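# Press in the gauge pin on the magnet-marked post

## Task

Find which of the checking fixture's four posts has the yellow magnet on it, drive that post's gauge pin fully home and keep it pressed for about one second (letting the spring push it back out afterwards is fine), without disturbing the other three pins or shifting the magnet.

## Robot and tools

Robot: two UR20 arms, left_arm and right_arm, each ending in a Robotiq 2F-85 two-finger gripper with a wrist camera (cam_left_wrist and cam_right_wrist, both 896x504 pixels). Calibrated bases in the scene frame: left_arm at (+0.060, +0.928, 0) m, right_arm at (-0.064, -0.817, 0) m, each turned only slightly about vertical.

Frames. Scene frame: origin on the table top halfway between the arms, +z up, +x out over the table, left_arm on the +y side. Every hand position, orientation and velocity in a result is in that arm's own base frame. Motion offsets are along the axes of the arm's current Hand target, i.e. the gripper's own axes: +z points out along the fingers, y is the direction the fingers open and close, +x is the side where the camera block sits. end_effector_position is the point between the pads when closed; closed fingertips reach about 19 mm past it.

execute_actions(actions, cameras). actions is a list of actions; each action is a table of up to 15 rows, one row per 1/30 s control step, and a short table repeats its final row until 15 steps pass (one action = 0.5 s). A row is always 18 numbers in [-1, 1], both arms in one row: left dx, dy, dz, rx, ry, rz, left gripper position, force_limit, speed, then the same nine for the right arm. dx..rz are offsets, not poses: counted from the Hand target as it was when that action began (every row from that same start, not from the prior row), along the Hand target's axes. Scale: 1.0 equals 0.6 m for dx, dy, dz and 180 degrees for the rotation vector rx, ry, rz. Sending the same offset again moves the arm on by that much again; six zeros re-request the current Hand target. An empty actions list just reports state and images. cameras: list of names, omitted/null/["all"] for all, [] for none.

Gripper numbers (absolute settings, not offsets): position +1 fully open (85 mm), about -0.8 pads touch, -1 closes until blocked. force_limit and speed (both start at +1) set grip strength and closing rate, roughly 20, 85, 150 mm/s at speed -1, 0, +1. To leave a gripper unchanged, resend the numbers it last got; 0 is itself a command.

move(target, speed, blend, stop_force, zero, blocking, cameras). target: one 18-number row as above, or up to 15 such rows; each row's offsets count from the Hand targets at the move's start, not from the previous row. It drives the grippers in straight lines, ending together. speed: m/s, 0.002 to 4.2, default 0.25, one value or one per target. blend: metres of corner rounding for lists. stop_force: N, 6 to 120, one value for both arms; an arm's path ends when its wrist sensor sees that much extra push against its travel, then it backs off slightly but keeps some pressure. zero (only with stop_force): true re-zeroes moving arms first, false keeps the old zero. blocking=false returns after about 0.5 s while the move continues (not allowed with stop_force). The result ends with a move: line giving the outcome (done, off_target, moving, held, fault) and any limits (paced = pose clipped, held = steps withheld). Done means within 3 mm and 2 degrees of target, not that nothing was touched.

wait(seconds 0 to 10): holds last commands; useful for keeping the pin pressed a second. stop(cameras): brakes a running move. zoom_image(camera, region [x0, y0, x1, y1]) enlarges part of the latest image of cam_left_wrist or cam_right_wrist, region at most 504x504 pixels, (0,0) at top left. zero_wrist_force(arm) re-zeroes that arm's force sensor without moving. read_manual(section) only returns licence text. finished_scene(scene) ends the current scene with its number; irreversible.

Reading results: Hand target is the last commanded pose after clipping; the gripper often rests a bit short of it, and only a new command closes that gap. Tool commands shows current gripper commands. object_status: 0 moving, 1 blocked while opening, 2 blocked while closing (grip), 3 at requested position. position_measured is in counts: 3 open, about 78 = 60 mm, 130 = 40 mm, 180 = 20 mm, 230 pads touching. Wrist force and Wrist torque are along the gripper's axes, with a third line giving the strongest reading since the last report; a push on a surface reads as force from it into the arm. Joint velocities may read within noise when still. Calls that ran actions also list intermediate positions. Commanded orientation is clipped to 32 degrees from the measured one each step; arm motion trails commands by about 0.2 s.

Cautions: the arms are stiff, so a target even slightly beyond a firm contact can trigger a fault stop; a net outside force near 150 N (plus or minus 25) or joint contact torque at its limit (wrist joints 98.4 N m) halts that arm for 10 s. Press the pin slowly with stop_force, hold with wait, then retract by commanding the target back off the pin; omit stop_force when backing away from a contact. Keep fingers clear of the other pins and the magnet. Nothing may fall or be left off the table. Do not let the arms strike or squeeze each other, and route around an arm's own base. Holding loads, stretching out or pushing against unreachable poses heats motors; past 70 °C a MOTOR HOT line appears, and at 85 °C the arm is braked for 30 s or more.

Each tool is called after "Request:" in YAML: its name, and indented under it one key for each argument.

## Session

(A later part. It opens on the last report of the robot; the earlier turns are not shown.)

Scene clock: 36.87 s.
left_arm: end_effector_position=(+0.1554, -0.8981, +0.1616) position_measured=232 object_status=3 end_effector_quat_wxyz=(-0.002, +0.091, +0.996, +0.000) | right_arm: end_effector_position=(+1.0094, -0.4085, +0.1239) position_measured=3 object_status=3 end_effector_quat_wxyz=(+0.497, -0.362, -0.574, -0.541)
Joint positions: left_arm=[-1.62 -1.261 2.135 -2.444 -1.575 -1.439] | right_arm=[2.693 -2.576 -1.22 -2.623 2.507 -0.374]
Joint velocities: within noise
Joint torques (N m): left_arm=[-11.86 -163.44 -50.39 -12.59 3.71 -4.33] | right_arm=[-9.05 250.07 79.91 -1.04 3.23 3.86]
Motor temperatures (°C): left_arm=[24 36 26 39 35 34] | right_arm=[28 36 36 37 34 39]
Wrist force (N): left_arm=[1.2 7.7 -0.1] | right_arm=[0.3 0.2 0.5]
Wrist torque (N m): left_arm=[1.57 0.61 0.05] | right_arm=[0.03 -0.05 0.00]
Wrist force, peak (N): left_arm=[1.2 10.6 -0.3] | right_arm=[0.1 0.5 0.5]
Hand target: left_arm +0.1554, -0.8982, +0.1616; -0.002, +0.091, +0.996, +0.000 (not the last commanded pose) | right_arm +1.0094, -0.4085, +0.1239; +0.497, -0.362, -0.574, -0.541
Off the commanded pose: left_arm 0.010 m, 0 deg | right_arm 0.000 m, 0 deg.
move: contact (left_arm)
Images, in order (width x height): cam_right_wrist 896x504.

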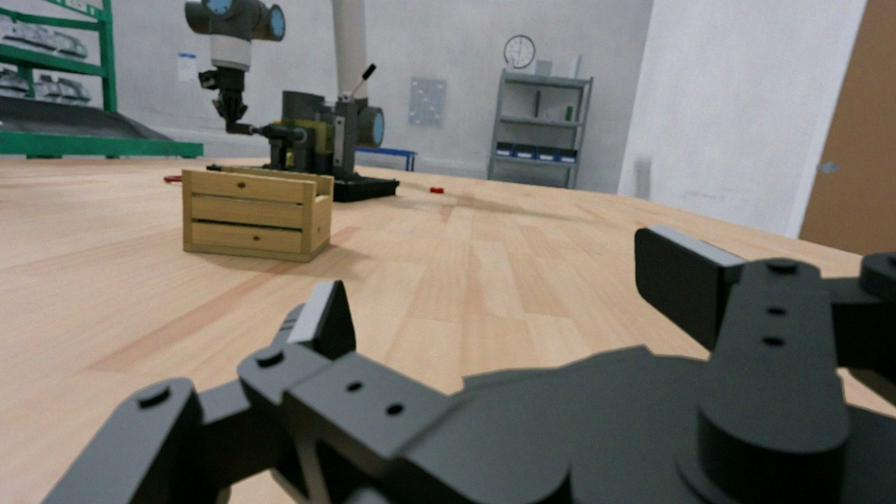

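Request:
move:
  target:
    - [0.083,0,0,0,0,0,-1,1,0,0,0,0,0,0,0,1,1,1]
    - [0.083,0,-0.25,0,0,0,-1,1,0,0,0,0,0,0,0,1,1,1]
    - [-0.25,0.162,-0.98,0,0,-0.058,-1,1,0,0,0,0,0,0,0,1,1,1]
  speed: 0.8
  blend: [0.02,0.05,0]

Scene clock: 42.43 s.
left_arm: end_effector_position=(+0.3226, -0.8301, +0.7489) position_measured=232 object_status=3 end_effector_quat_wxyz=(-0.002, +0.000, +1.000, +0.000) | right_arm: end_effector_position=(+1.0094, -0.4085, +0.1239) position_measured=3 object_status=3 end_effector_quat_wxyz=(+0.497, -0.362, -0.574, -0.541)
Joint positions: left_arm=[-1.426 -1.594 1.61 -1.586 -1.574 -1.427] | right_arm=[2.693 -2.576 -1.22 -2.623 2.507 -0.374]
Joint velocities: within noise
Joint torques (N m): left_arm=[16.37 -76.01 -130.86 -6.61 -5.04 2.66] | right_arm=[-10.44 250.56 79.11 -0.52 3.64 2.73]
Motor temperatures (°C): left_arm=[24 36 26 39 35 34] | right_arm=[28 36 36 37 34 39]
Wrist force (N): left_arm=[-4.4 8.9 -0.3] | right_arm=[0.2 0.2 0.1]
Wrist torque (N m): left_arm=[1.67 0.71 0.09] | right_arm=[0.04 -0.04 0.00]
Wrist force, peak (N): left_arm=[-6.8 9.7 -5.1] | right_arm=[0.1 0.5 -0.5]
Hand target: left_arm +0.3227, -0.8301, +0.7490; -0.002, +0.000, +1.000, +0.000 | right_arm +1.0094, -0.4085, +0.1239; +0.497, -0.362, -0.574, -0.541
Off the commanded pose: left_arm 0.000 m, 0 deg | right_arm 0.000 m, 0 deg.
move: done
camera_calibration:
cam_left_wrist: T_world_to_cam=[[0.128052, 0.991758, 0.00424133, 0.795548], [0.941912, -0.122953, 0.312546, -0.616746], [0.310491, -0.0360271, -0.949893, 0.707333], [0, 0, 0, 1]] pos_world=[0.259428, -0.839339, 0.861278]

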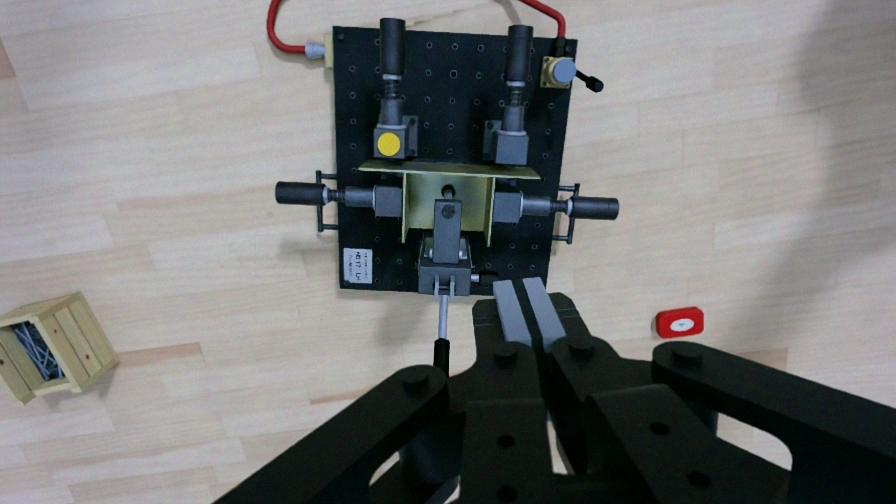

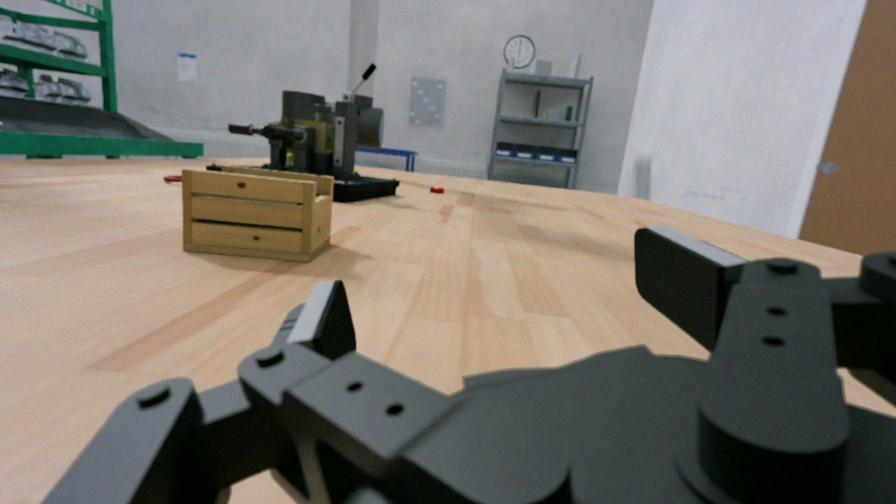

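Request:
move:
  target:
    - [0.325,-0.098,0.85,0,0,0.049,-1,1,0,0,0,0,0,0,0,1,1,1]
    - [0.325,-0.098,0.982,0,0,0.049,-1,1,0,0,0,0,0,0,0,1,1,1]
  speed: 1.0
  blend: [0.05,0]
  cameras: ["cam_right_wrist"]

Request:
move:
  target:
    - [-0.065,0,0,0,0,0,-1,1,0,0,0,0,0,0,0,1,1,1]
    - [-0.12,0,0,0,0,0,-1,1,0,0,0,0,0,0,0,1,1,1]
  speed: [0.2,0.015]
  stop_force: 25
  cameras: ["cam_right_wrist"]

Request:
wait:
  seconds: 1.0
  cameras: ["cam_right_wrist"]

Request:
zoom_image:
  camera: "cam_right_wrist"
  region: [216, 100, 279, 140]

Scene clock: 47.93 s.
left_arm: end_effector_position=(+0.1256, -0.8886, +0.1607) position_measured=232 object_status=3 end_effector_quat_wxyz=(-0.002, +0.076, +0.997, +0.000) | right_arm: end_effector_position=(+1.0094, -0.4085, +0.1239) position_measured=3 object_status=3 end_effector_quat_wxyz=(+0.497, -0.362, -0.574, -0.541)
Joint positions: left_arm=[-1.655 -1.273 2.156 -2.453 -1.575 -1.502] | right_arm=[2.693 -2.576 -1.22 -2.623 2.507 -0.374]
Joint velocities: within noise
Joint torques (N m): left_arm=[-20.77 -108.47 -51.66 -12.65 5.31 -4.09] | right_arm=[-8.12 258.36 78.49 -1.07 3.38 3.72]
Motor temperatures (°C): left_arm=[24 36 26 39 35 34] | right_arm=[28 36 36 37 34 39]
Wrist force (N): left_arm=[-4.6 9.3 -0.8] | right_arm=[-0.1 0.1 0.2]
Wrist torque (N m): left_arm=[1.57 0.72 0.07] | right_arm=[0.01 0.01 -0.01]
Wrist force, peak (N): left_arm=[-6.7 8.8 -5.1] | right_arm=[0.3 0.6 0.4]
Hand target: left_arm +0.1256, -0.8886, +0.1605; -0.002, +0.076, +0.997, +0.000 | right_arm +1.0094, -0.4085, +0.1239; +0.497, -0.362, -0.574, -0.541
Off the commanded pose: left_arm 0.000 m, 0 deg | right_arm 0.000 m, 0 deg.
move: done; blend cut to 0.0396 m at target 1
Images, in order (width x height): cam_right_wrist 896x504.

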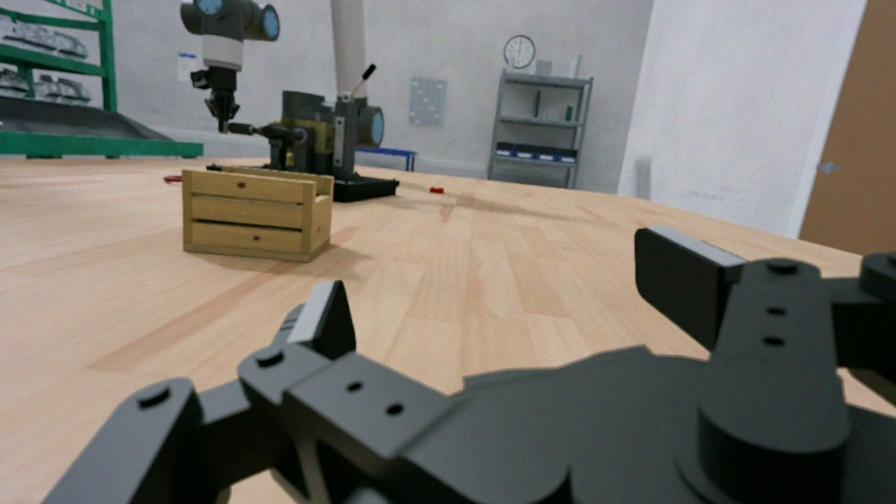

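Scene clock: 50.40 s.
left_arm: end_effector_position=(+0.1761, -0.8964, +0.1603) position_measured=232 object_status=3 end_effector_quat_wxyz=(-0.002, +0.076, +0.997, +0.000) | right_arm: end_effector_position=(+1.0094, -0.4085, +0.1239) position_measured=3 object_status=3 end_effector_quat_wxyz=(+0.497, -0.362, -0.574, -0.541)
Joint positions: left_arm=[-1.597 -1.258 2.133 -2.445 -1.574 -1.444] | right_arm=[2.693 -2.576 -1.22 -2.623 2.507 -0.374]
Joint velocities: within noise
Joint torques (N m): left_arm=[-5.93 -166.97 -55.8 -10.42 7.54 -4.71] | right_arm=[-10.52 255.8 79.49 -1.22 3.43 3.74]
Motor temperatures (°C): left_arm=[24 36 26 39 35 34] | right_arm=[28 36 36 37 34 39]
Wrist force (N): left_arm=[11.6 5.5 1.3] | right_arm=[0.1 0.4 0.1]
Wrist torque (N m): left_arm=[1.47 0.41 0.19] | right_arm=[0.07 -0.03 0.00]
Wrist force, peak (N): left_arm=[56.0 17.4 -12.7] | right_arm=[0.4 0.6 0.4]
Hand target: left_arm +0.1761, -0.8964, +0.1603; -0.002, +0.076, +0.997, +0.000 (not the last commanded pose) | right_arm +1.0094, -0.4085, +0.1239; +0.497, -0.362, -0.574, -0.541
Off the commanded pose: left_arm 0.021 m, 0 deg | right_arm 0.000 m, 0 deg.
move: contact (left_arm); path passed 1 of 2 targets
Images, in order (width x height): cam_right_wrist 896x504.

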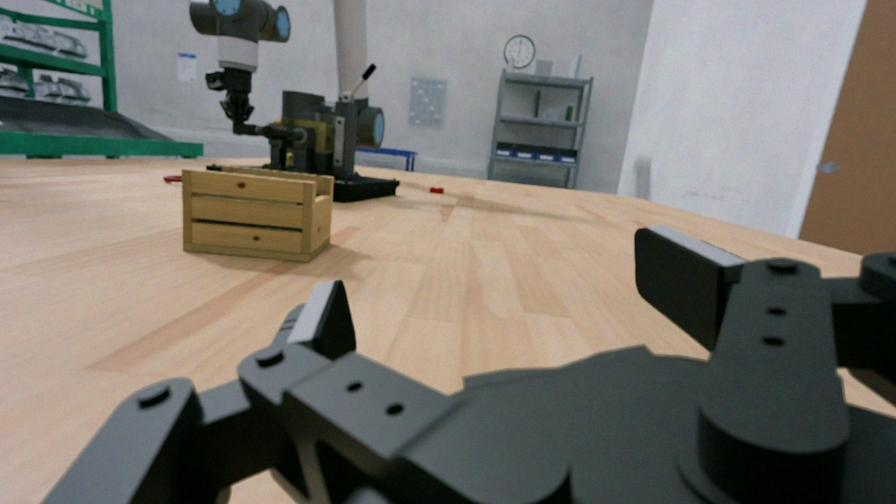

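Scene clock: 51.40 s.
left_arm: end_effector_position=(+0.1761, -0.8964, +0.1603) position_measured=232 object_status=3 end_effector_quat_wxyz=(-0.002, +0.076, +0.997, +0.000) | right_arm: end_effector_position=(+1.0094, -0.4085, +0.1239) position_measured=3 object_status=3 end_effector_quat_wxyz=(+0.497, -0.362, -0.574, -0.541)
Joint positions: left_arm=[-1.597 -1.258 2.133 -2.445 -1.575 -1.444] | right_arm=[2.693 -2.576 -1.22 -2.623 2.507 -0.374]
Joint velocities: within noise
Joint torques (N m): left_arm=[-0.82 -164.36 -57.04 -6.14 1.77 -3.74] | right_arm=[-14.88 253.91 77.13 -1.2 3.17 4.03]
Motor temperatures (°C): left_arm=[24 36 26 39 35 34] | right_arm=[28 36 36 37 34 39]
Wrist force (N): left_arm=[10.6 5.9 -0.3] | right_arm=[0.2 0.2 0.3]
Wrist torque (N m): left_arm=[1.55 0.41 0.19] | right_arm=[0.03 -0.04 -0.01]
Wrist force, peak (N): left_arm=[11.8 6.2 1.1] | right_arm=[0.2 0.8 0.2]
Hand target: left_arm +0.1761, -0.8964, +0.1603; -0.002, +0.076, +0.997, +0.000 (not the last commanded pose) | right_arm +1.0094, -0.4085, +0.1239; +0.497, -0.362, -0.574, -0.541
Tool commands: left_gripper/position=-1.0 left_gripper/force_limit=+1.0 left_gripper/speed=+0.0 right_gripper/position=+1.0 right_gripper/force_limit=+1.0 right_gripper/speed=+1.0
Off the commanded pose: left_arm 0.021 m, 0 deg | right_arm 0.000 m, 0 deg.
wait: 1.00 s; at rest by 0.17 s
Images, in order (width x height): cam_right_wrist 896x504.

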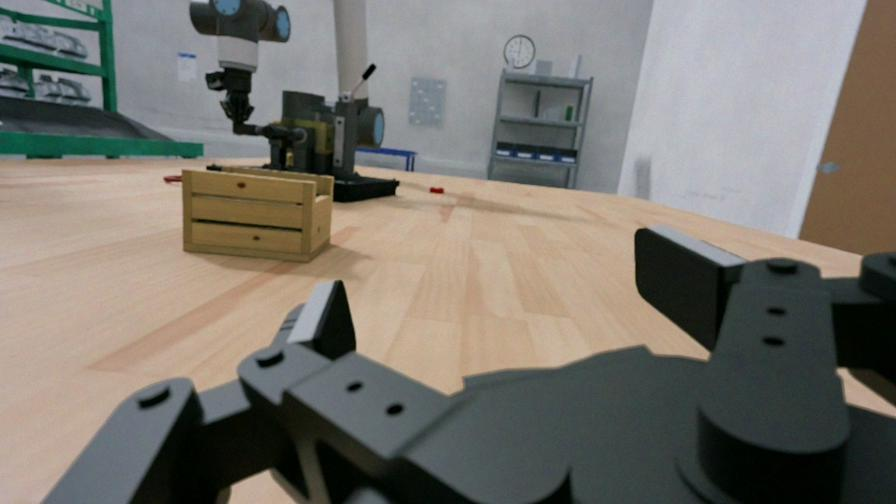

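Scaled by 8.000 from the camera's 896x504 image, which has a finer 1280x720 frame.

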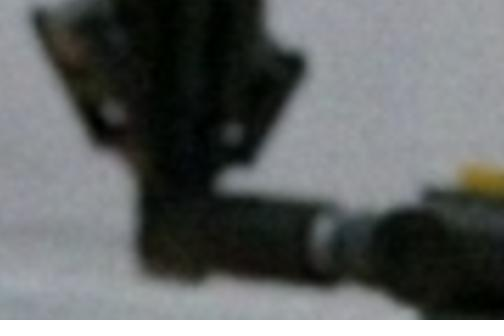

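Request:
move:
  target:
    - [0.083,0,0,0,0,0,-1,1,0,0,0,0,0,0,0,1,1,1]
    - [0.083,0,-0.25,0,0,0,-1,1,0,0,0,0,0,0,0,1,1,1]
    - [-0.22,0.162,-0.8,0,0,-0.049,-1,1,0,0,0,0,0,0,0,1,1,1]
  speed: 0.8
  blend: [0.02,0.05,0]
  cameras: []

Request:
move:
  target: [-0.75,0.75,0,0,0,0,-1,1,0,0,0,0,0,0,0,1,1,1]
  speed: 1.2
  blocking: false
  cameras: []

Request:
move:
  target: [-0.1,0.9,0,0,0,0,-1,1,0,0,0,0,0,0,0,1,1,1]
  speed: 1.2
  cameras: []

Scene clock: 53.73 s.
left_arm: end_effector_position=(+0.3231, -0.8208, +0.6397) position_measured=232 object_status=3 end_effector_quat_wxyz=(-0.002, +0.000, +1.000, +0.000) | right_arm: end_effector_position=(+1.0094, -0.4085, +0.1239) position_measured=3 object_status=3 end_effector_quat_wxyz=(+0.497, -0.362, -0.574, -0.541)
Joint positions: left_arm=[-1.424 -1.592 1.759 -1.737 -1.574 -1.425] | right_arm=[2.693 -2.576 -1.22 -2.623 2.507 -0.374]
Joint velocities: within noise
Joint torques (N m): left_arm=[20.87 -65.7 -132.28 -6.85 -4.86 2.72] | right_arm=[-10.29 257.74 76.13 -0.6 3.43 3.86]
Motor temperatures (°C): left_arm=[24 36 26 39 35 34] | right_arm=[28 36 36 37 34 39]
Wrist force (N): left_arm=[-5.9 12.0 -1.2] | right_arm=[0.1 0.1 0.1]
Wrist torque (N m): left_arm=[2.23 0.98 0.07] | right_arm=[0.03 -0.02 -0.01]
Wrist force, peak (N): left_arm=[-8.4 12.9 -5.8] | right_arm=[0.1 0.3 0.7]
Hand target: left_arm +0.3231, -0.8208, +0.6399; -0.002, +0.000, +1.000, +0.000 | right_arm +1.0094, -0.4085, +0.1239; +0.497, -0.362, -0.574, -0.541
Off the commanded pose: left_arm 0.000 m, 0 deg | right_arm 0.000 m, 0 deg.
move: done
No camera images: "cameras" was empty.

Scene clock: 54.23 s.
left_arm: end_effector_position=(+0.4338, -0.7040, +0.6388) position_measured=232 object_status=3 end_effector_quat_wxyz=(-0.001, -0.002, +1.000, +0.001) end_effector_velocity=(+0.533, +0.583, -0.005) end_effector_angular_velocity=(+0.015, -0.021, +0.025) | right_arm: end_effector_position=(+1.0094, -0.4085, +0.1239) position_measured=3 object_status=3 end_effector_quat_wxyz=(+0.497, -0.362, -0.574, -0.541)
Joint positions: left_arm=[-1.264 -1.658 1.822 -1.732 -1.571 -1.268] | right_arm=[2.693 -2.576 -1.22 -2.623 2.507 -0.374]
Joint velocities: left_arm=[0.842 -0.263 0.241 0.029 0.027 0.817] | right_arm=[within noise]
Joint torques (N m): left_arm=[91.71 -114.72 -81.95 -4.67 7.36 7.24] | right_arm=[-12.45 257.2 78.24 -0.33 3.67 3.46]
Motor temperatures (°C): left_arm=[24 36 26 39 35 34] | right_arm=[28 36 36 37 34 39]
Wrist force (N): left_arm=[-2.5 8.1 -1.1] | right_arm=[0.1 0.0 0.3]
Wrist torque (N m): left_arm=[1.61 0.49 0.02] | right_arm=[0.00 -0.02 0.00]
Wrist force, peak (N): left_arm=[-5.0 11.5 -1.3] | right_arm=[0.2 0.2 0.6]
Hand target: left_arm +0.5341, -0.6095, +0.6392; -0.002, +0.000, +1.000, +0.000 | right_arm +1.0094, -0.4085, +0.1239; +0.497, -0.362, -0.574, -0.541
Tool commands: left_gripper/position=-1.0 left_gripper/force_limit=+1.0 left_gripper/speed=+0.0 right_gripper/position=+1.0 right_gripper/force_limit=+1.0 right_gripper/speed=+1.0
Off the commanded pose: left_arm 0.476 m, 0 deg | right_arm 0.000 m, 0 deg.
move: running
No camera images: "cameras" was empty.

a move is refused until a result has shown your running move's end: call wait (it returns as soon as the move ends) or stop first; nothing of this call was run

Request:
wait:
  seconds: 2
  cameras: []

Request:
move:
  target: [0,0.83,0,0,0,0,-1,1,0,0,0,0,0,0,0,1,1,1]
  speed: 1.2
  cameras: []

Request:
move:
  target: [0.213,0.675,0.45,0.08,0.043,-0.711,-1,1,0,0,0,0,0,0,0,1,1,1]
  speed: 1.2
  cameras: []

Scene clock: 55.27 s.
left_arm: end_effector_position=(+0.7726, -0.3706, +0.6385) position_measured=232 object_status=3 end_effector_quat_wxyz=(-0.002, +0.000, +1.000, +0.000) | right_arm: end_effector_position=(+1.0094, -0.4085, +0.1239) position_measured=3 object_status=3 end_effector_quat_wxyz=(+0.497, -0.362, -0.574, -0.541)
Joint positions: left_arm=[-0.683 -1.621 1.789 -1.735 -1.572 -0.684] | right_arm=[2.693 -2.576 -1.22 -2.623 2.507 -0.374]
Joint velocities: within noise
Joint torques (N m): left_arm=[22.43 -59.75 -128.8 -6.55 -4.85 1.29] | right_arm=[-11.65 250.41 77.03 -0.81 3.19 2.84]
Motor temperatures (°C): left_arm=[24 36 26 39 35 34] | right_arm=[28 36 36 37 34 39]
Wrist force (N): left_arm=[-6.0 12.2 -0.8] | right_arm=[0.1 0.4 0.2]
Wrist torque (N m): left_arm=[2.21 0.98 0.08] | right_arm=[0.07 -0.02 0.00]
Wrist force, peak (N): left_arm=[-10.6 16.8 -0.7] | right_arm=[-0.1 0.7 0.5]
Hand target: left_arm +0.7728, -0.3705, +0.6385; -0.002, +0.000, +1.000, +0.000 | right_arm +1.0094, -0.4085, +0.1239; +0.497, -0.362, -0.574, -0.541
Tool commands: left_gripper/position=-1.0 left_gripper/force_limit=+1.0 left_gripper/speed=+0.0 right_gripper/position=+1.0 right_gripper/force_limit=+1.0 right_gripper/speed=+1.0
Off the commanded pose: left_arm 0.000 m, 0 deg | right_arm 0.000 m, 0 deg.
earlier move: done
wait: 0.80 of 2 s (the move ended)
No camera images: "cameras" was empty.

Scene clock: 56.70 s.
left_arm: end_effector_position=(+0.7724, +0.1274, +0.6389) position_measured=232 object_status=3 end_effector_quat_wxyz=(-0.002, +0.000, +1.000, +0.000) | right_arm: end_effector_position=(+1.0094, -0.4085, +0.1239) position_measured=3 object_status=3 end_effector_quat_wxyz=(+0.497, -0.362, -0.574, -0.541)
Joint positions: left_arm=[-0.096 -1.712 1.868 -1.723 -1.57 -0.097] | right_arm=[2.693 -2.576 -1.22 -2.623 2.507 -0.374]
Joint velocities: within noise
Joint torques (N m): left_arm=[12.5 -42.24 -128.02 -12.72 -4.93 2.92] | right_arm=[-9.39 250.21 76.5 -0.92 3.34 3.02]
Motor temperatures (°C): left_arm=[24 36 26 39 35 34] | right_arm=[28 36 36 37 34 39]
Wrist force (N): left_arm=[-5.4 12.0 -0.6] | right_arm=[0.1 0.1 0.3]
Wrist torque (N m): left_arm=[2.15 0.86 0.05] | right_arm=[0.02 -0.03 0.00]
Wrist force, peak (N): left_arm=[-5.4 18.3 -0.9] | right_arm=[0.3 0.7 0.2]
Hand target: left_arm +0.7724, +0.1275, +0.6389; -0.002, +0.000, +1.000, +0.000 | right_arm +1.0094, -0.4085, +0.1239; +0.497, -0.362, -0.574, -0.541
Off the commanded pose: left_arm 0.000 m, 0 deg | right_arm 0.000 m, 0 deg.
move: done
No camera images: "cameras" was empty.

Scene clock: 58.67 s.
left_arm: end_effector_position=(+0.6433, +0.5326, +0.3698) position_measured=232 object_status=3 end_effector_quat_wxyz=(+0.055, +0.896, -0.430, +0.099) | right_arm: end_effector_position=(+1.0094, -0.4085, +0.1239) position_measured=3 object_status=3 end_effector_quat_wxyz=(+0.497, -0.362, -0.574, -0.541)
Joint positions: left_arm=[0.541 -1.51 2.094 -2.173 -1.797 -1.708] | right_arm=[2.693 -2.576 -1.22 -2.623 2.507 -0.374]
Joint velocities: within noise
Joint torques (N m): left_arm=[20.91 -74.49 -70.1 -13.54 3.69 -4.41] | right_arm=[-9.48 253.44 75.96 -1.2 4.19 3.58]
Motor temperatures (°C): left_arm=[24 36 26 39 35 34] | right_arm=[28 36 36 37 34 39]
Wrist force (N): left_arm=[-5.4 12.1 -0.9] | right_arm=[0.3 0.4 0.3]
Wrist torque (N m): left_arm=[2.21 0.98 0.00] | right_arm=[0.06 -0.05 0.00]
Wrist force, peak (N): left_arm=[-7.7 12.6 0.0] | right_arm=[-0.2 0.6 0.4]
Hand target: left_arm +0.6433, +0.5326, +0.3697; +0.055, +0.896, -0.430, +0.099 | right_arm +1.0094, -0.4085, +0.1239; +0.497, -0.362, -0.574, -0.541
Off the commanded pose: left_arm 0.000 m, 0 deg | right_arm 0.000 m, 0 deg.
move: done
No camera images: "cameras" was empty.

Request:
finished_scene:
  scene: 1

The scene is finished: the task was done.


## Next scene

The same job, from a new start.

Request:
execute_actions:
  actions: []

Scene clock: 0.00 s.
left_arm: end_effector_position=(+1.6020, +0.5513, +0.3701) position_measured=3 object_status=3 end_effector_quat_wxyz=(-0.049, +0.940, +0.190, +0.279) | right_arm: end_effector_position=(+0.4481, +0.4679, +0.3319) position_measured=3 object_status=3 end_effector_quat_wxyz=(-0.272, +0.502, +0.649, +0.503)
Joint positions: left_arm=[0.193 -0.686 0.985 -2.439 -1.472 -3.319] | right_arm=[4.007 -1.969 -2.772 1.193 2.076 2.519]
Joint velocities: within noise
Joint torques (N m): no reading
Motor temperatures (°C): left_arm=[24 35 26 38 34 34] | right_arm=[28 35 36 37 34 38]
Wrist force (N): no reading
Wrist torque (N m): no reading
Wrist force, peak (N): no reading
Hand target: left_arm +1.6020, +0.5513, +0.3701; -0.049, +0.940, +0.190, +0.279 | right_arm +0.4481, +0.4679, +0.3319; -0.272, +0.502, +0.649, +0.503
Tool commands: left_gripper/position=+1.0 left_gripper/force_limit=+1.0 left_gripper/speed=+1.0 right_gripper/position=+1.0 right_gripper/force_limit=+1.0 right_gripper/speed=+1.0
camera_calibration:
cam_left_wrist: T_world_to_cam=[[0.280319, -0.958405, -0.0536817, 0.116011], [-0.933413, -0.259108, -0.248199, 1.75322], [0.223966, 0.119682, -0.967221, 0.0591923], [0, 0, 0, 1]] pos_world=[1.5907, 0.558373, 0.498626]
cam_right_wrist: T_world_to_cam=[[0.956613, -0.13676, 0.257272, -0.433465], [0.120637, -0.61784, -0.776995, 0.502422], [0.265214, 0.774319, -0.574535, -0.162484], [0, 0, 0, 1]] pos_world=[0.39714, 0.37695, 0.408545]

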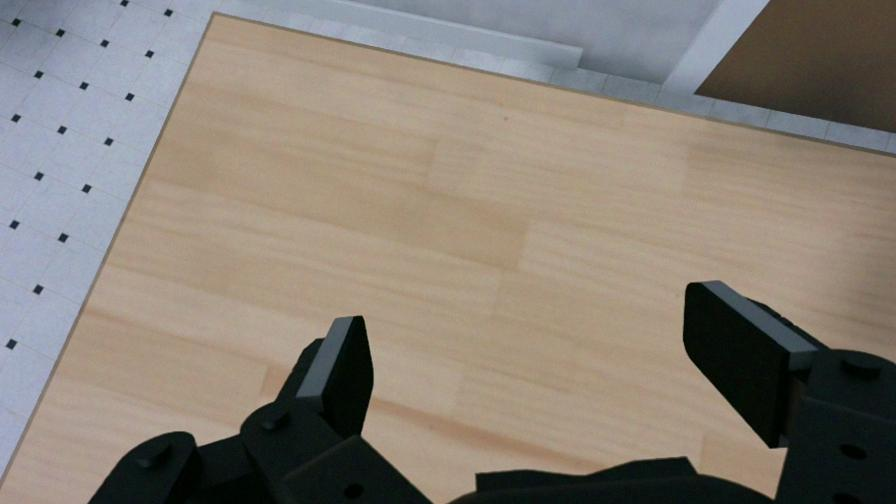

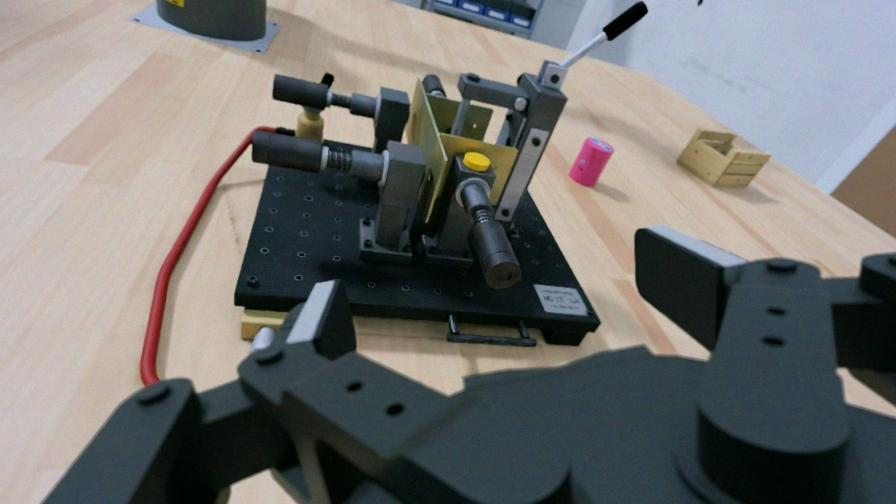

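Request:
move:
  target: [0,0,0,0,0,0,1,1,1,-0.197,0.065,0.412,0.1106,-0.372,0.0706,-1,1,0]
  speed: 0.7
  cameras: ["cam_right_wrist"]

Scene clock: 4.27 s.
left_arm: end_effector_position=(+1.6020, +0.5513, +0.3701) position_measured=3 object_status=3 end_effector_quat_wxyz=(-0.049, +0.940, +0.190, +0.279) | right_arm: end_effector_position=(+0.5628, +0.6516, +0.1596) position_measured=232 object_status=3 end_effector_quat_wxyz=(+0.000, +0.707, +0.707, +0.000)
Joint positions: left_arm=[0.193 -0.686 0.985 -2.439 -1.472 -3.319] | right_arm=[4.236 -1.836 -2.208 -0.668 1.571 2.665]
Joint velocities: within noise
Joint torques (N m): left_arm=[3.08 -283.55 -104.34 -11.94 1.71 0.08] | right_arm=[-22.6 96.68 85.45 3.83 -4.51 6.13]
Motor temperatures (°C): left_arm=[24 35 26 38 34 34] | right_arm=[28 35 36 37 34 38]
Wrist force (N): left_arm=[0.6 -0.2 0.1] | right_arm=[-1.5 2.3 0.3]
Wrist torque (N m): left_arm=[-0.02 -0.09 0.00] | right_arm=[1.39 0.52 -0.65]
Wrist force, peak (N): left_arm=[0.7 -0.5 -0.3] | right_arm=[1.5 3.3 2.8]
Hand target: left_arm +1.6020, +0.5513, +0.3701; -0.049, +0.940, +0.190, +0.279 | right_arm +0.5629, +0.6516, +0.1596; +0.000, +0.707, +0.707, +0.000
Off the commanded pose: left_arm 0.000 m, 0 deg | right_arm 0.000 m, 0 deg.
move: done
camera_calibration:
cam_right_wrist: T_world_to_cam=[[0.983905, -0.164069, 0.0708, -0.441464], [-0.177549, -0.942362, 0.283603, 0.678186], [0.0201887, -0.291609, -0.956325, 0.459296], [0, 0, 0, 1]] pos_world=[0.545497, 0.700601, 0.278156]
Images, in order (width x height): cam_right_wrist 896x504.

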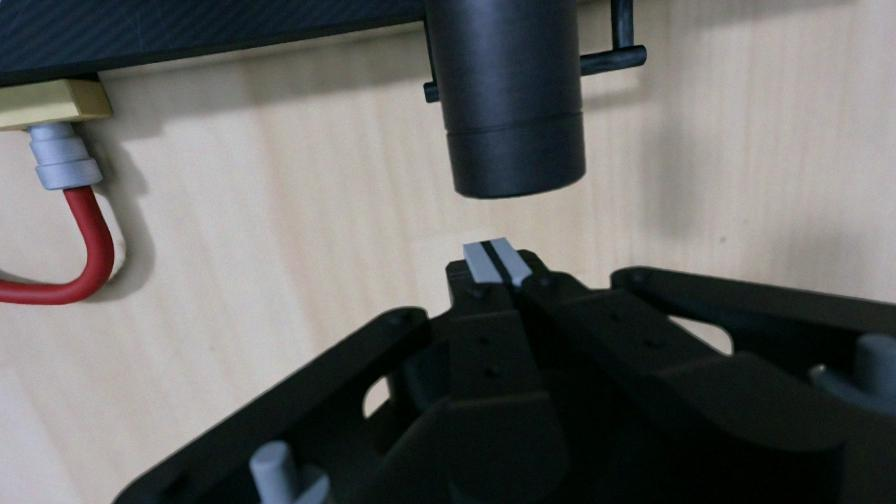

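Request:
move:
  target:
    - [0,0,0,0,0,0,1,1,1,0.045,0.0067,0,0,0,0,-1,1,0]
    - [0,0,0,0,0,0,1,1,1,0.12,0.0067,0,0,0,0,-1,1,0]
  speed: [0.2,0.018]
  stop_force: 30
  cameras: ["cam_right_wrist"]

Request:
wait:
  seconds: 0.9
  cameras: []

Scene clock: 7.00 s.
left_arm: end_effector_position=(+1.6020, +0.5513, +0.3701) position_measured=3 object_status=3 end_effector_quat_wxyz=(-0.049, +0.940, +0.190, +0.279) | right_arm: end_effector_position=(+0.5669, +0.6904, +0.1596) position_measured=232 object_status=3 end_effector_quat_wxyz=(+0.000, +0.707, +0.707, +0.000)
Joint positions: left_arm=[0.193 -0.686 0.985 -2.439 -1.472 -3.319] | right_arm=[4.252 -1.866 -2.163 -0.683 1.571 2.682]
Joint velocities: within noise
Joint torques (N m): left_arm=[5.68 -280.28 -108.1 -11.38 2.83 1.07] | right_arm=[-12.38 151.6 72.43 15.33 5.2 -7.02]
Motor temperatures (°C): left_arm=[24 35 26 38 34 34] | right_arm=[28 35 36 37 34 38]
Wrist force (N): left_arm=[0.4 0.0 -0.5] | right_arm=[-14.0 3.0 4.1]
Wrist torque (N m): left_arm=[0.01 -0.06 -0.01] | right_arm=[1.33 0.62 -0.70]
Wrist force, peak (N): left_arm=[0.7 -0.2 -0.2] | right_arm=[-69.3 2.8 -12.7]
Hand target: left_arm +1.6020, +0.5513, +0.3701; -0.049, +0.940, +0.190, +0.279 | right_arm +0.5669, +0.6904, +0.1596; +0.000, +0.707, +0.707, +0.000 (not the last commanded pose)
Off the commanded pose: left_arm 0.000 m, 0 deg | right_arm 0.033 m, 0 deg.
move: contact (right_arm); path passed 1 of 2 targets
camera_calibration:
cam_right_wrist: T_world_to_cam=[[0.983887, -0.164195, 0.0707532, -0.439016], [-0.177658, -0.942312, 0.2837, 0.715473], [0.0200896, -0.291698, -0.956299, 0.470641], [0, 0, 0, 1]] pos_world=[0.549596, 0.739401, 0.278156]
Images, in order (width x height): cam_right_wrist 896x504.

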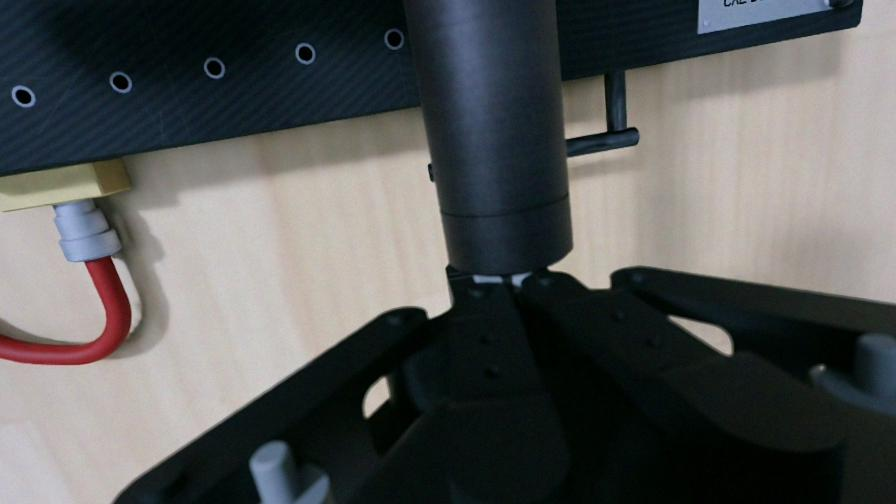

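Scene clock: 7.90 s.
left_arm: end_effector_position=(+1.6020, +0.5513, +0.3701) position_measured=3 object_status=3 end_effector_quat_wxyz=(-0.049, +0.940, +0.190, +0.279) | right_arm: end_effector_position=(+0.5669, +0.6904, +0.1596) position_measured=232 object_status=3 end_effector_quat_wxyz=(+0.000, +0.707, +0.707, +0.000)
Joint positions: left_arm=[0.193 -0.686 0.985 -2.439 -1.472 -3.319] | right_arm=[4.252 -1.866 -2.163 -0.683 1.571 2.682]
Joint velocities: within noise
Joint torques (N m): left_arm=[-0.52 -281.34 -109.43 -11.14 3 1.45] | right_arm=[-9.99 148.4 72.04 10.31 0.68 -6.64]
Motor temperatures (°C): left_arm=[24 35 26 38 34 34] | right_arm=[28 35 36 37 34 38]
Wrist force (N): left_arm=[0.2 -0.2 -0.3] | right_arm=[-13.2 2.6 3.9]
Wrist torque (N m): left_arm=[-0.02 -0.02 0.00] | right_arm=[1.32 0.65 -0.70]
Wrist force, peak (N): left_arm=[0.5 -0.3 -0.4] | right_arm=[-14.1 3.0 4.0]
Hand target: left_arm +1.6020, +0.5513, +0.3701; -0.049, +0.940, +0.190, +0.279 | right_arm +0.5669, +0.6904, +0.1596; +0.000, +0.707, +0.707, +0.000 (not the last commanded pose)
Tool commands: left_gripper/position=+1.0 left_gripper/force_limit=+1.0 left_gripper/speed=+1.0 right_gripper/position=-1.0 right_gripper/force_limit=+1.0 right_gripper/speed=+0.0
Off the commanded pose: left_arm 0.000 m, 0 deg | right_arm 0.033 m, 0 deg.
wait: 0.90 s; at rest by 0.17 s
No camera images: "cameras" was empty.

Request:
finished_scene:
  scene: 2

The scene is finished: the task was done.


## Next scene

The same job, from a new start.

Request:
execute_actions:
  actions: []

Scene clock: 0.00 s.
left_arm: end_effector_position=(+0.3071, -0.4220, +0.1602) position_measured=3 object_status=3 end_effector_quat_wxyz=(+0.066, +0.956, -0.074, +0.275) | right_arm: end_effector_position=(+0.4900, -0.3027, +0.2369) position_measured=3 object_status=3 end_effector_quat_wxyz=(+0.548, -0.467, -0.511, -0.471)
Joint positions: left_arm=[-1.763 -1.739 2.857 -2.766 -1.003 1.555] | right_arm=[2.511 -2.074 -2.06 -2.212 2.389 -0.015]
Joint velocities: within noise
Joint torques (N m): no reading
Motor temperatures (°C): left_arm=[24 35 26 38 34 33] | right_arm=[28 35 35 36 33 38]
Wrist force (N): no reading
Wrist torque (N m): no reading
Wrist force, peak (N): no reading
Hand target: left_arm +0.3071, -0.4220, +0.1602; +0.066, +0.956, -0.074, +0.275 | right_arm +0.4900, -0.3027, +0.2369; +0.548, -0.467, -0.511, -0.471
Tool commands: left_gripper/position=+1.0 left_gripper/force_limit=+1.0 left_gripper/speed=+1.0 right_gripper/position=+1.0 right_gripper/force_limit=+1.0 right_gripper/speed=+1.0
camera_calibration:
cam_left_wrist: T_world_to_cam=[[-0.285835, -0.958093, 0.0188626, -0.30276], [-0.929607, 0.27245, -0.248197, 0.463413], [0.232657, -0.0884782, -0.968526, 0.172428], [0, 0, 0, 1]] pos_world=[0.304136, -0.401073, 0.28773]
cam_right_wrist: T_world_to_cam=[[0.978979, 0.0562001, -0.196068, -0.399553], [-0.174505, -0.266853, -0.947807, 0.238768], [-0.105588, 0.962097, -0.251436, 0.530477], [0, 0, 0, 1]] pos_world=[0.488832, -0.424199, 0.281347]

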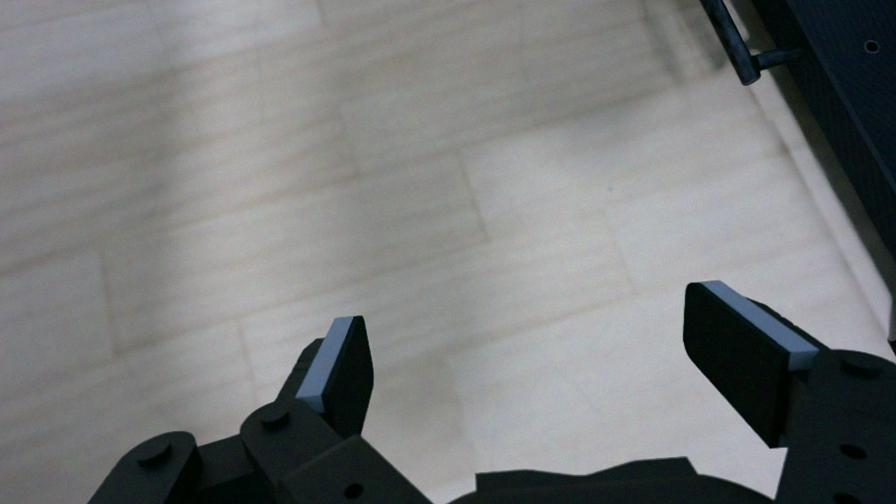

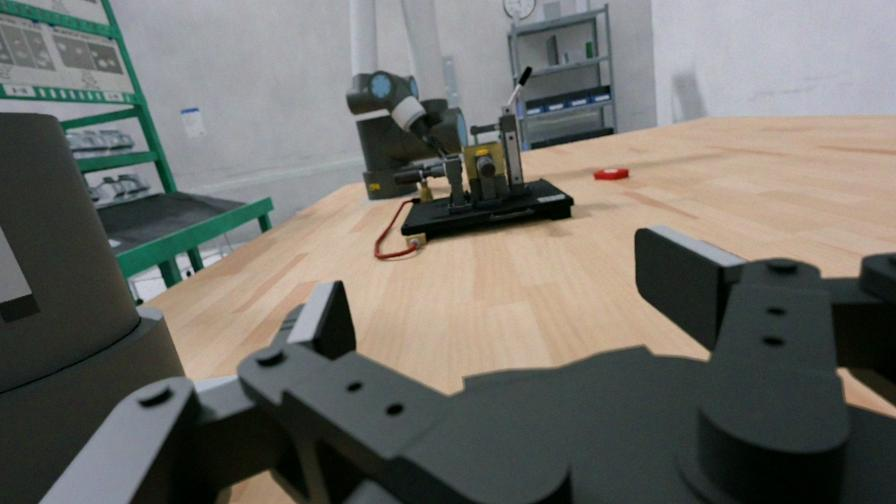

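Request:
move:
  target:
    - [0.268,0.043,-0.42,0.044,-0.027,-0.133,-1,1,0,0,0,0,0,0,0,1,1,1]
    - [0.719,0.64,-0.645,0.176,-0.108,-0.532,-1,1,0,0,0,0,0,0,0,1,1,1]
  speed: 1.2
  blend: [0.15,0]
  cameras: ["cam_left_wrist"]

Scene clock: 2.57 s.
left_arm: end_effector_position=(+0.4009, -0.7794, +0.7490) position_measured=232 object_status=3 end_effector_quat_wxyz=(+0.000, +0.708, +0.707, +0.000) | right_arm: end_effector_position=(+0.4900, -0.3027, +0.2369) position_measured=3 object_status=3 end_effector_quat_wxyz=(+0.548, -0.467, -0.511, -0.471)
Joint positions: left_arm=[-1.327 -1.611 1.627 -1.587 -1.571 0.245] | right_arm=[2.511 -2.074 -2.06 -2.212 2.389 -0.015]
Joint velocities: within noise
Joint torques (N m): left_arm=[18.09 -62.47 -133.81 -5 -4.39 -4.5] | right_arm=[2.03 149.4 51.2 -2.9 0.39 -0.74]
Motor temperatures (°C): left_arm=[24 35 26 38 34 33] | right_arm=[28 35 35 36 33 38]
Wrist force (N): left_arm=[-1.0 -0.6 0.3] | right_arm=[0.0 0.0 0.1]
Wrist torque (N m): left_arm=[-0.22 -0.05 0.17] | right_arm=[-0.01 0.00 0.00]
Wrist force, peak (N): left_arm=[-3.5 -1.1 3.4] | right_arm=[-0.6 0.2 0.0]
Hand target: left_arm +0.4010, -0.7795, +0.7491; +0.000, +0.707, +0.707, +0.000 | right_arm +0.4900, -0.3027, +0.2369; +0.548, -0.467, -0.511, -0.471
Off the commanded pose: left_arm 0.000 m, 0 deg | right_arm 0.000 m, 0 deg.
move: done
camera_calibration:
cam_left_wrist: T_world_to_cam=[[0.991514, -0.129942, 0.00375354, -0.484785], [-0.124468, -0.940622, 0.315815, -0.896523], [-0.037507, -0.313602, -0.948814, 0.607309], [0, 0, 0, 1]] pos_world=[0.391861, -0.71583, 0.861177]
Images, in order (width x height): cam_left_wrist 896x504.

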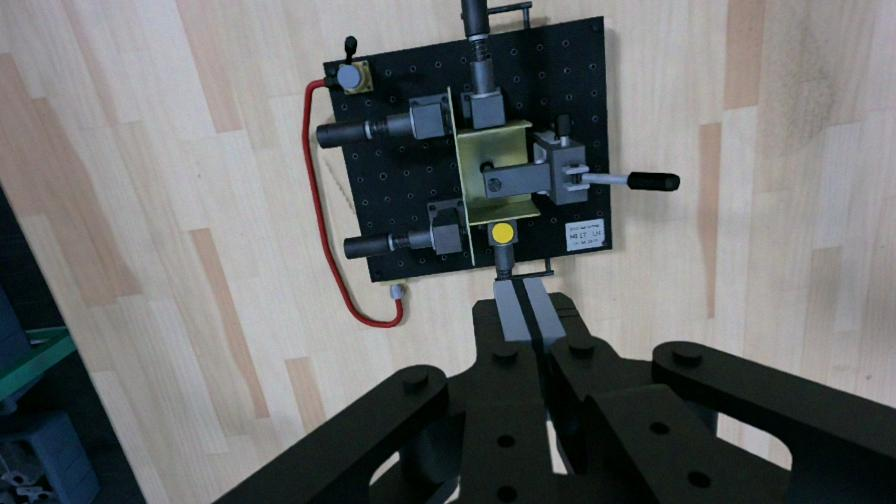

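Request:
move:
  target:
    - [-0.59,0.088,0.75,0,0,0,-1,1,0,0,0,0,0,0,0,1,1,1]
    - [-0.59,0.088,0.982,0,0,0,-1,1,0,0,0,0,0,0,0,1,1,1]
  speed: 1.0
  blend: [0.08,0]
  cameras: ["cam_left_wrist"]

Scene clock: 4.97 s.
left_arm: end_effector_position=(+0.4533, -1.1332, +0.1599) position_measured=232 object_status=3 end_effector_quat_wxyz=(+0.000, +0.707, +0.707, +0.000) | right_arm: end_effector_position=(+0.4900, -0.3027, +0.2369) position_measured=3 object_status=3 end_effector_quat_wxyz=(+0.548, -0.467, -0.511, -0.471)
Joint positions: left_arm=[-1.356 -0.984 1.662 -2.249 -1.571 0.216] | right_arm=[2.511 -2.074 -2.06 -2.212 2.389 -0.015]
Joint velocities: within noise
Joint torques (N m): left_arm=[17.33 -183.28 -89.41 -14.35 5.04 2.92] | right_arm=[5.04 151.72 52.23 -3.07 0.17 -0.03]
Motor temperatures (°C): left_arm=[24 35 26 38 34 33] | right_arm=[28 35 35 36 33 38]
Wrist force (N): left_arm=[-0.8 -0.4 0.6] | right_arm=[0.0 0.2 0.1]
Wrist torque (N m): left_arm=[-0.16 -0.06 0.15] | right_arm=[0.03 0.00 0.00]
Wrist force, peak (N): left_arm=[-1.5 -0.5 5.9] | right_arm=[0.5 0.0 -0.2]
Hand target: left_arm +0.4533, -1.1333, +0.1597; +0.000, +0.707, +0.707, +0.000 | right_arm +0.4900, -0.3027, +0.2369; +0.548, -0.467, -0.511, -0.471
Off the commanded pose: left_arm 0.000 m, 0 deg | right_arm 0.000 m, 0 deg.
move: done; blend cut to 0.0696 m at target 1
camera_calibration:
cam_left_wrist: T_world_to_cam=[[0.991548, -0.129695, 0.00356208, -0.580102], [-0.124173, -0.940656, 0.315827, -1.03693], [-0.0376106, -0.3136, -0.94881, -0.0605815], [0, 0, 0, 1]] pos_world=[0.444161, -1.06963, 0.272076]
Images, in order (width x height): cam_left_wrist 896x504.

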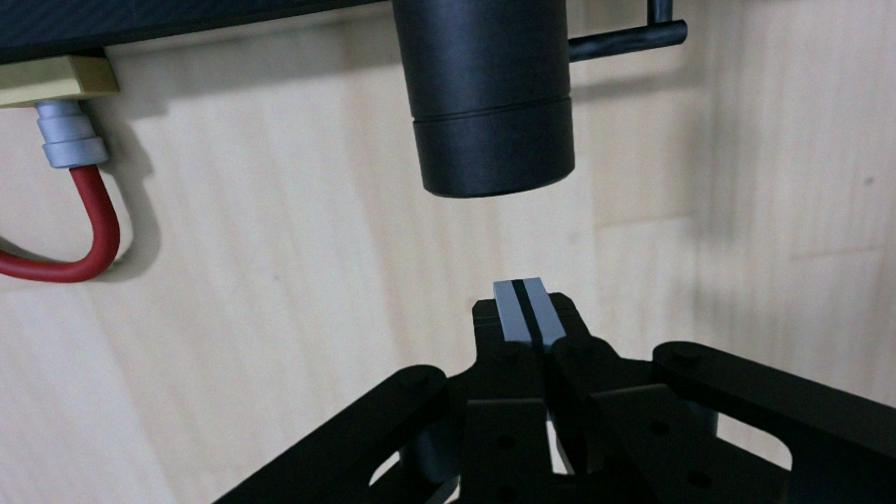

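Request:
move:
  target:
    - [0.053,-0.0067,0,0,0,0,-1,1,0,0,0,0,0,0,0,1,1,1]
    - [0.135,-0.0067,0,0,0,0,-1,1,0,0,0,0,0,0,0,1,1,1]
  speed: [0.2,0.018]
  stop_force: 30
  cameras: ["cam_left_wrist"]

Request:
wait:
  seconds: 0.9
  cameras: []

Scene clock: 8.03 s.
left_arm: end_effector_position=(+0.4494, -1.0808, +0.1597) position_measured=232 object_status=3 end_effector_quat_wxyz=(+0.000, +0.707, +0.707, +0.000) | right_arm: end_effector_position=(+0.4900, -0.3027, +0.2369) position_measured=3 object_status=3 end_effector_quat_wxyz=(+0.548, -0.467, -0.511, -0.471)
Joint positions: left_arm=[-1.349 -1.029 1.746 -2.287 -1.571 0.222] | right_arm=[2.511 -2.074 -2.06 -2.212 2.389 -0.015]
Joint velocities: within noise
Joint torques (N m): left_arm=[-9.16 -161.31 -82.22 -3.38 4.85 -4.19] | right_arm=[7.95 151.91 57.16 -2.34 1.17 0.39]
Motor temperatures (°C): left_arm=[24 35 26 38 34 33] | right_arm=[28 35 35 36 33 38]
Wrist force (N): left_arm=[-22.5 -0.8 -5.3] | right_arm=[0.0 0.3 -0.4]
Wrist torque (N m): left_arm=[-0.15 -0.03 0.02] | right_arm=[0.05 0.00 0.00]
Wrist force, peak (N): left_arm=[-72.7 1.0 12.0] | right_arm=[-0.5 0.3 0.0]
Hand target: left_arm +0.4493, -1.0808, +0.1597; +0.000, +0.707, +0.707, +0.000 (not the last commanded pose) | right_arm +0.4900, -0.3027, +0.2369; +0.548, -0.467, -0.511, -0.471
Off the commanded pose: left_arm 0.028 m, 0 deg | right_arm 0.000 m, 0 deg.
move: contact (left_arm); path passed 1 of 2 targets
camera_calibration:
cam_left_wrist: T_world_to_cam=[[0.991553, -0.129652, 0.00365208, -0.569421], [-0.124161, -0.940662, 0.315815, -0.988068], [-0.0375109, -0.313601, -0.948814, -0.0445291], [0, 0, 0, 1]] pos_world=[0.440261, -1.01723, 0.271877]
Images, in order (width x height): cam_left_wrist 896x504.

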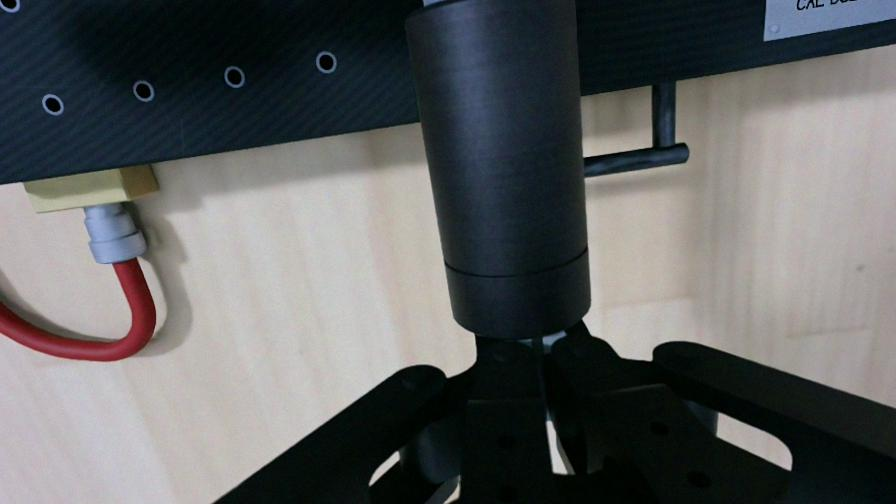

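Scene clock: 8.93 s.
left_arm: end_effector_position=(+0.4493, -1.0808, +0.1597) position_measured=232 object_status=3 end_effector_quat_wxyz=(+0.000, +0.707, +0.707, +0.000) | right_arm: end_effector_position=(+0.4900, -0.3027, +0.2369) position_measured=3 object_status=3 end_effector_quat_wxyz=(+0.548, -0.467, -0.511, -0.471)
Joint positions: left_arm=[-1.349 -1.029 1.746 -2.287 -1.571 0.222] | right_arm=[2.511 -2.074 -2.06 -2.212 2.389 -0.015]
Joint velocities: within noise
Joint torques (N m): left_arm=[-7.57 -164.95 -82.07 -5.95 4.72 -4.45] | right_arm=[10.71 150.14 53.69 -1.63 0.14 0.21]
Motor temperatures (°C): left_arm=[24 35 26 38 34 33] | right_arm=[28 35 35 36 33 38]
Wrist force (N): left_arm=[-19.0 -0.8 -4.6] | right_arm=[-0.1 0.2 0.1]
Wrist torque (N m): left_arm=[-0.15 -0.06 0.04] | right_arm=[0.04 0.02 0.00]
Wrist force, peak (N): left_arm=[-22.6 -0.7 -5.1] | right_arm=[0.0 0.4 -0.3]
Hand target: left_arm +0.4493, -1.0808, +0.1597; +0.000, +0.707, +0.707, +0.000 (not the last commanded pose) | right_arm +0.4900, -0.3027, +0.2369; +0.548, -0.467, -0.511, -0.471
Tool commands: left_gripper/position=-1.0 left_gripper/force_limit=+1.0 left_gripper/speed=+0.0 right_gripper/position=+1.0 right_gripper/force_limit=+1.0 right_gripper/speed=+1.0
Off the commanded pose: left_arm 0.029 m, 0 deg | right_arm 0.000 m, 0 deg.
wait: 0.90 s; at rest by 0.17 s
No camera images: "cameras" was empty.

Request:
finished_scene:
  scene: 3

The scene is finished: the task was done.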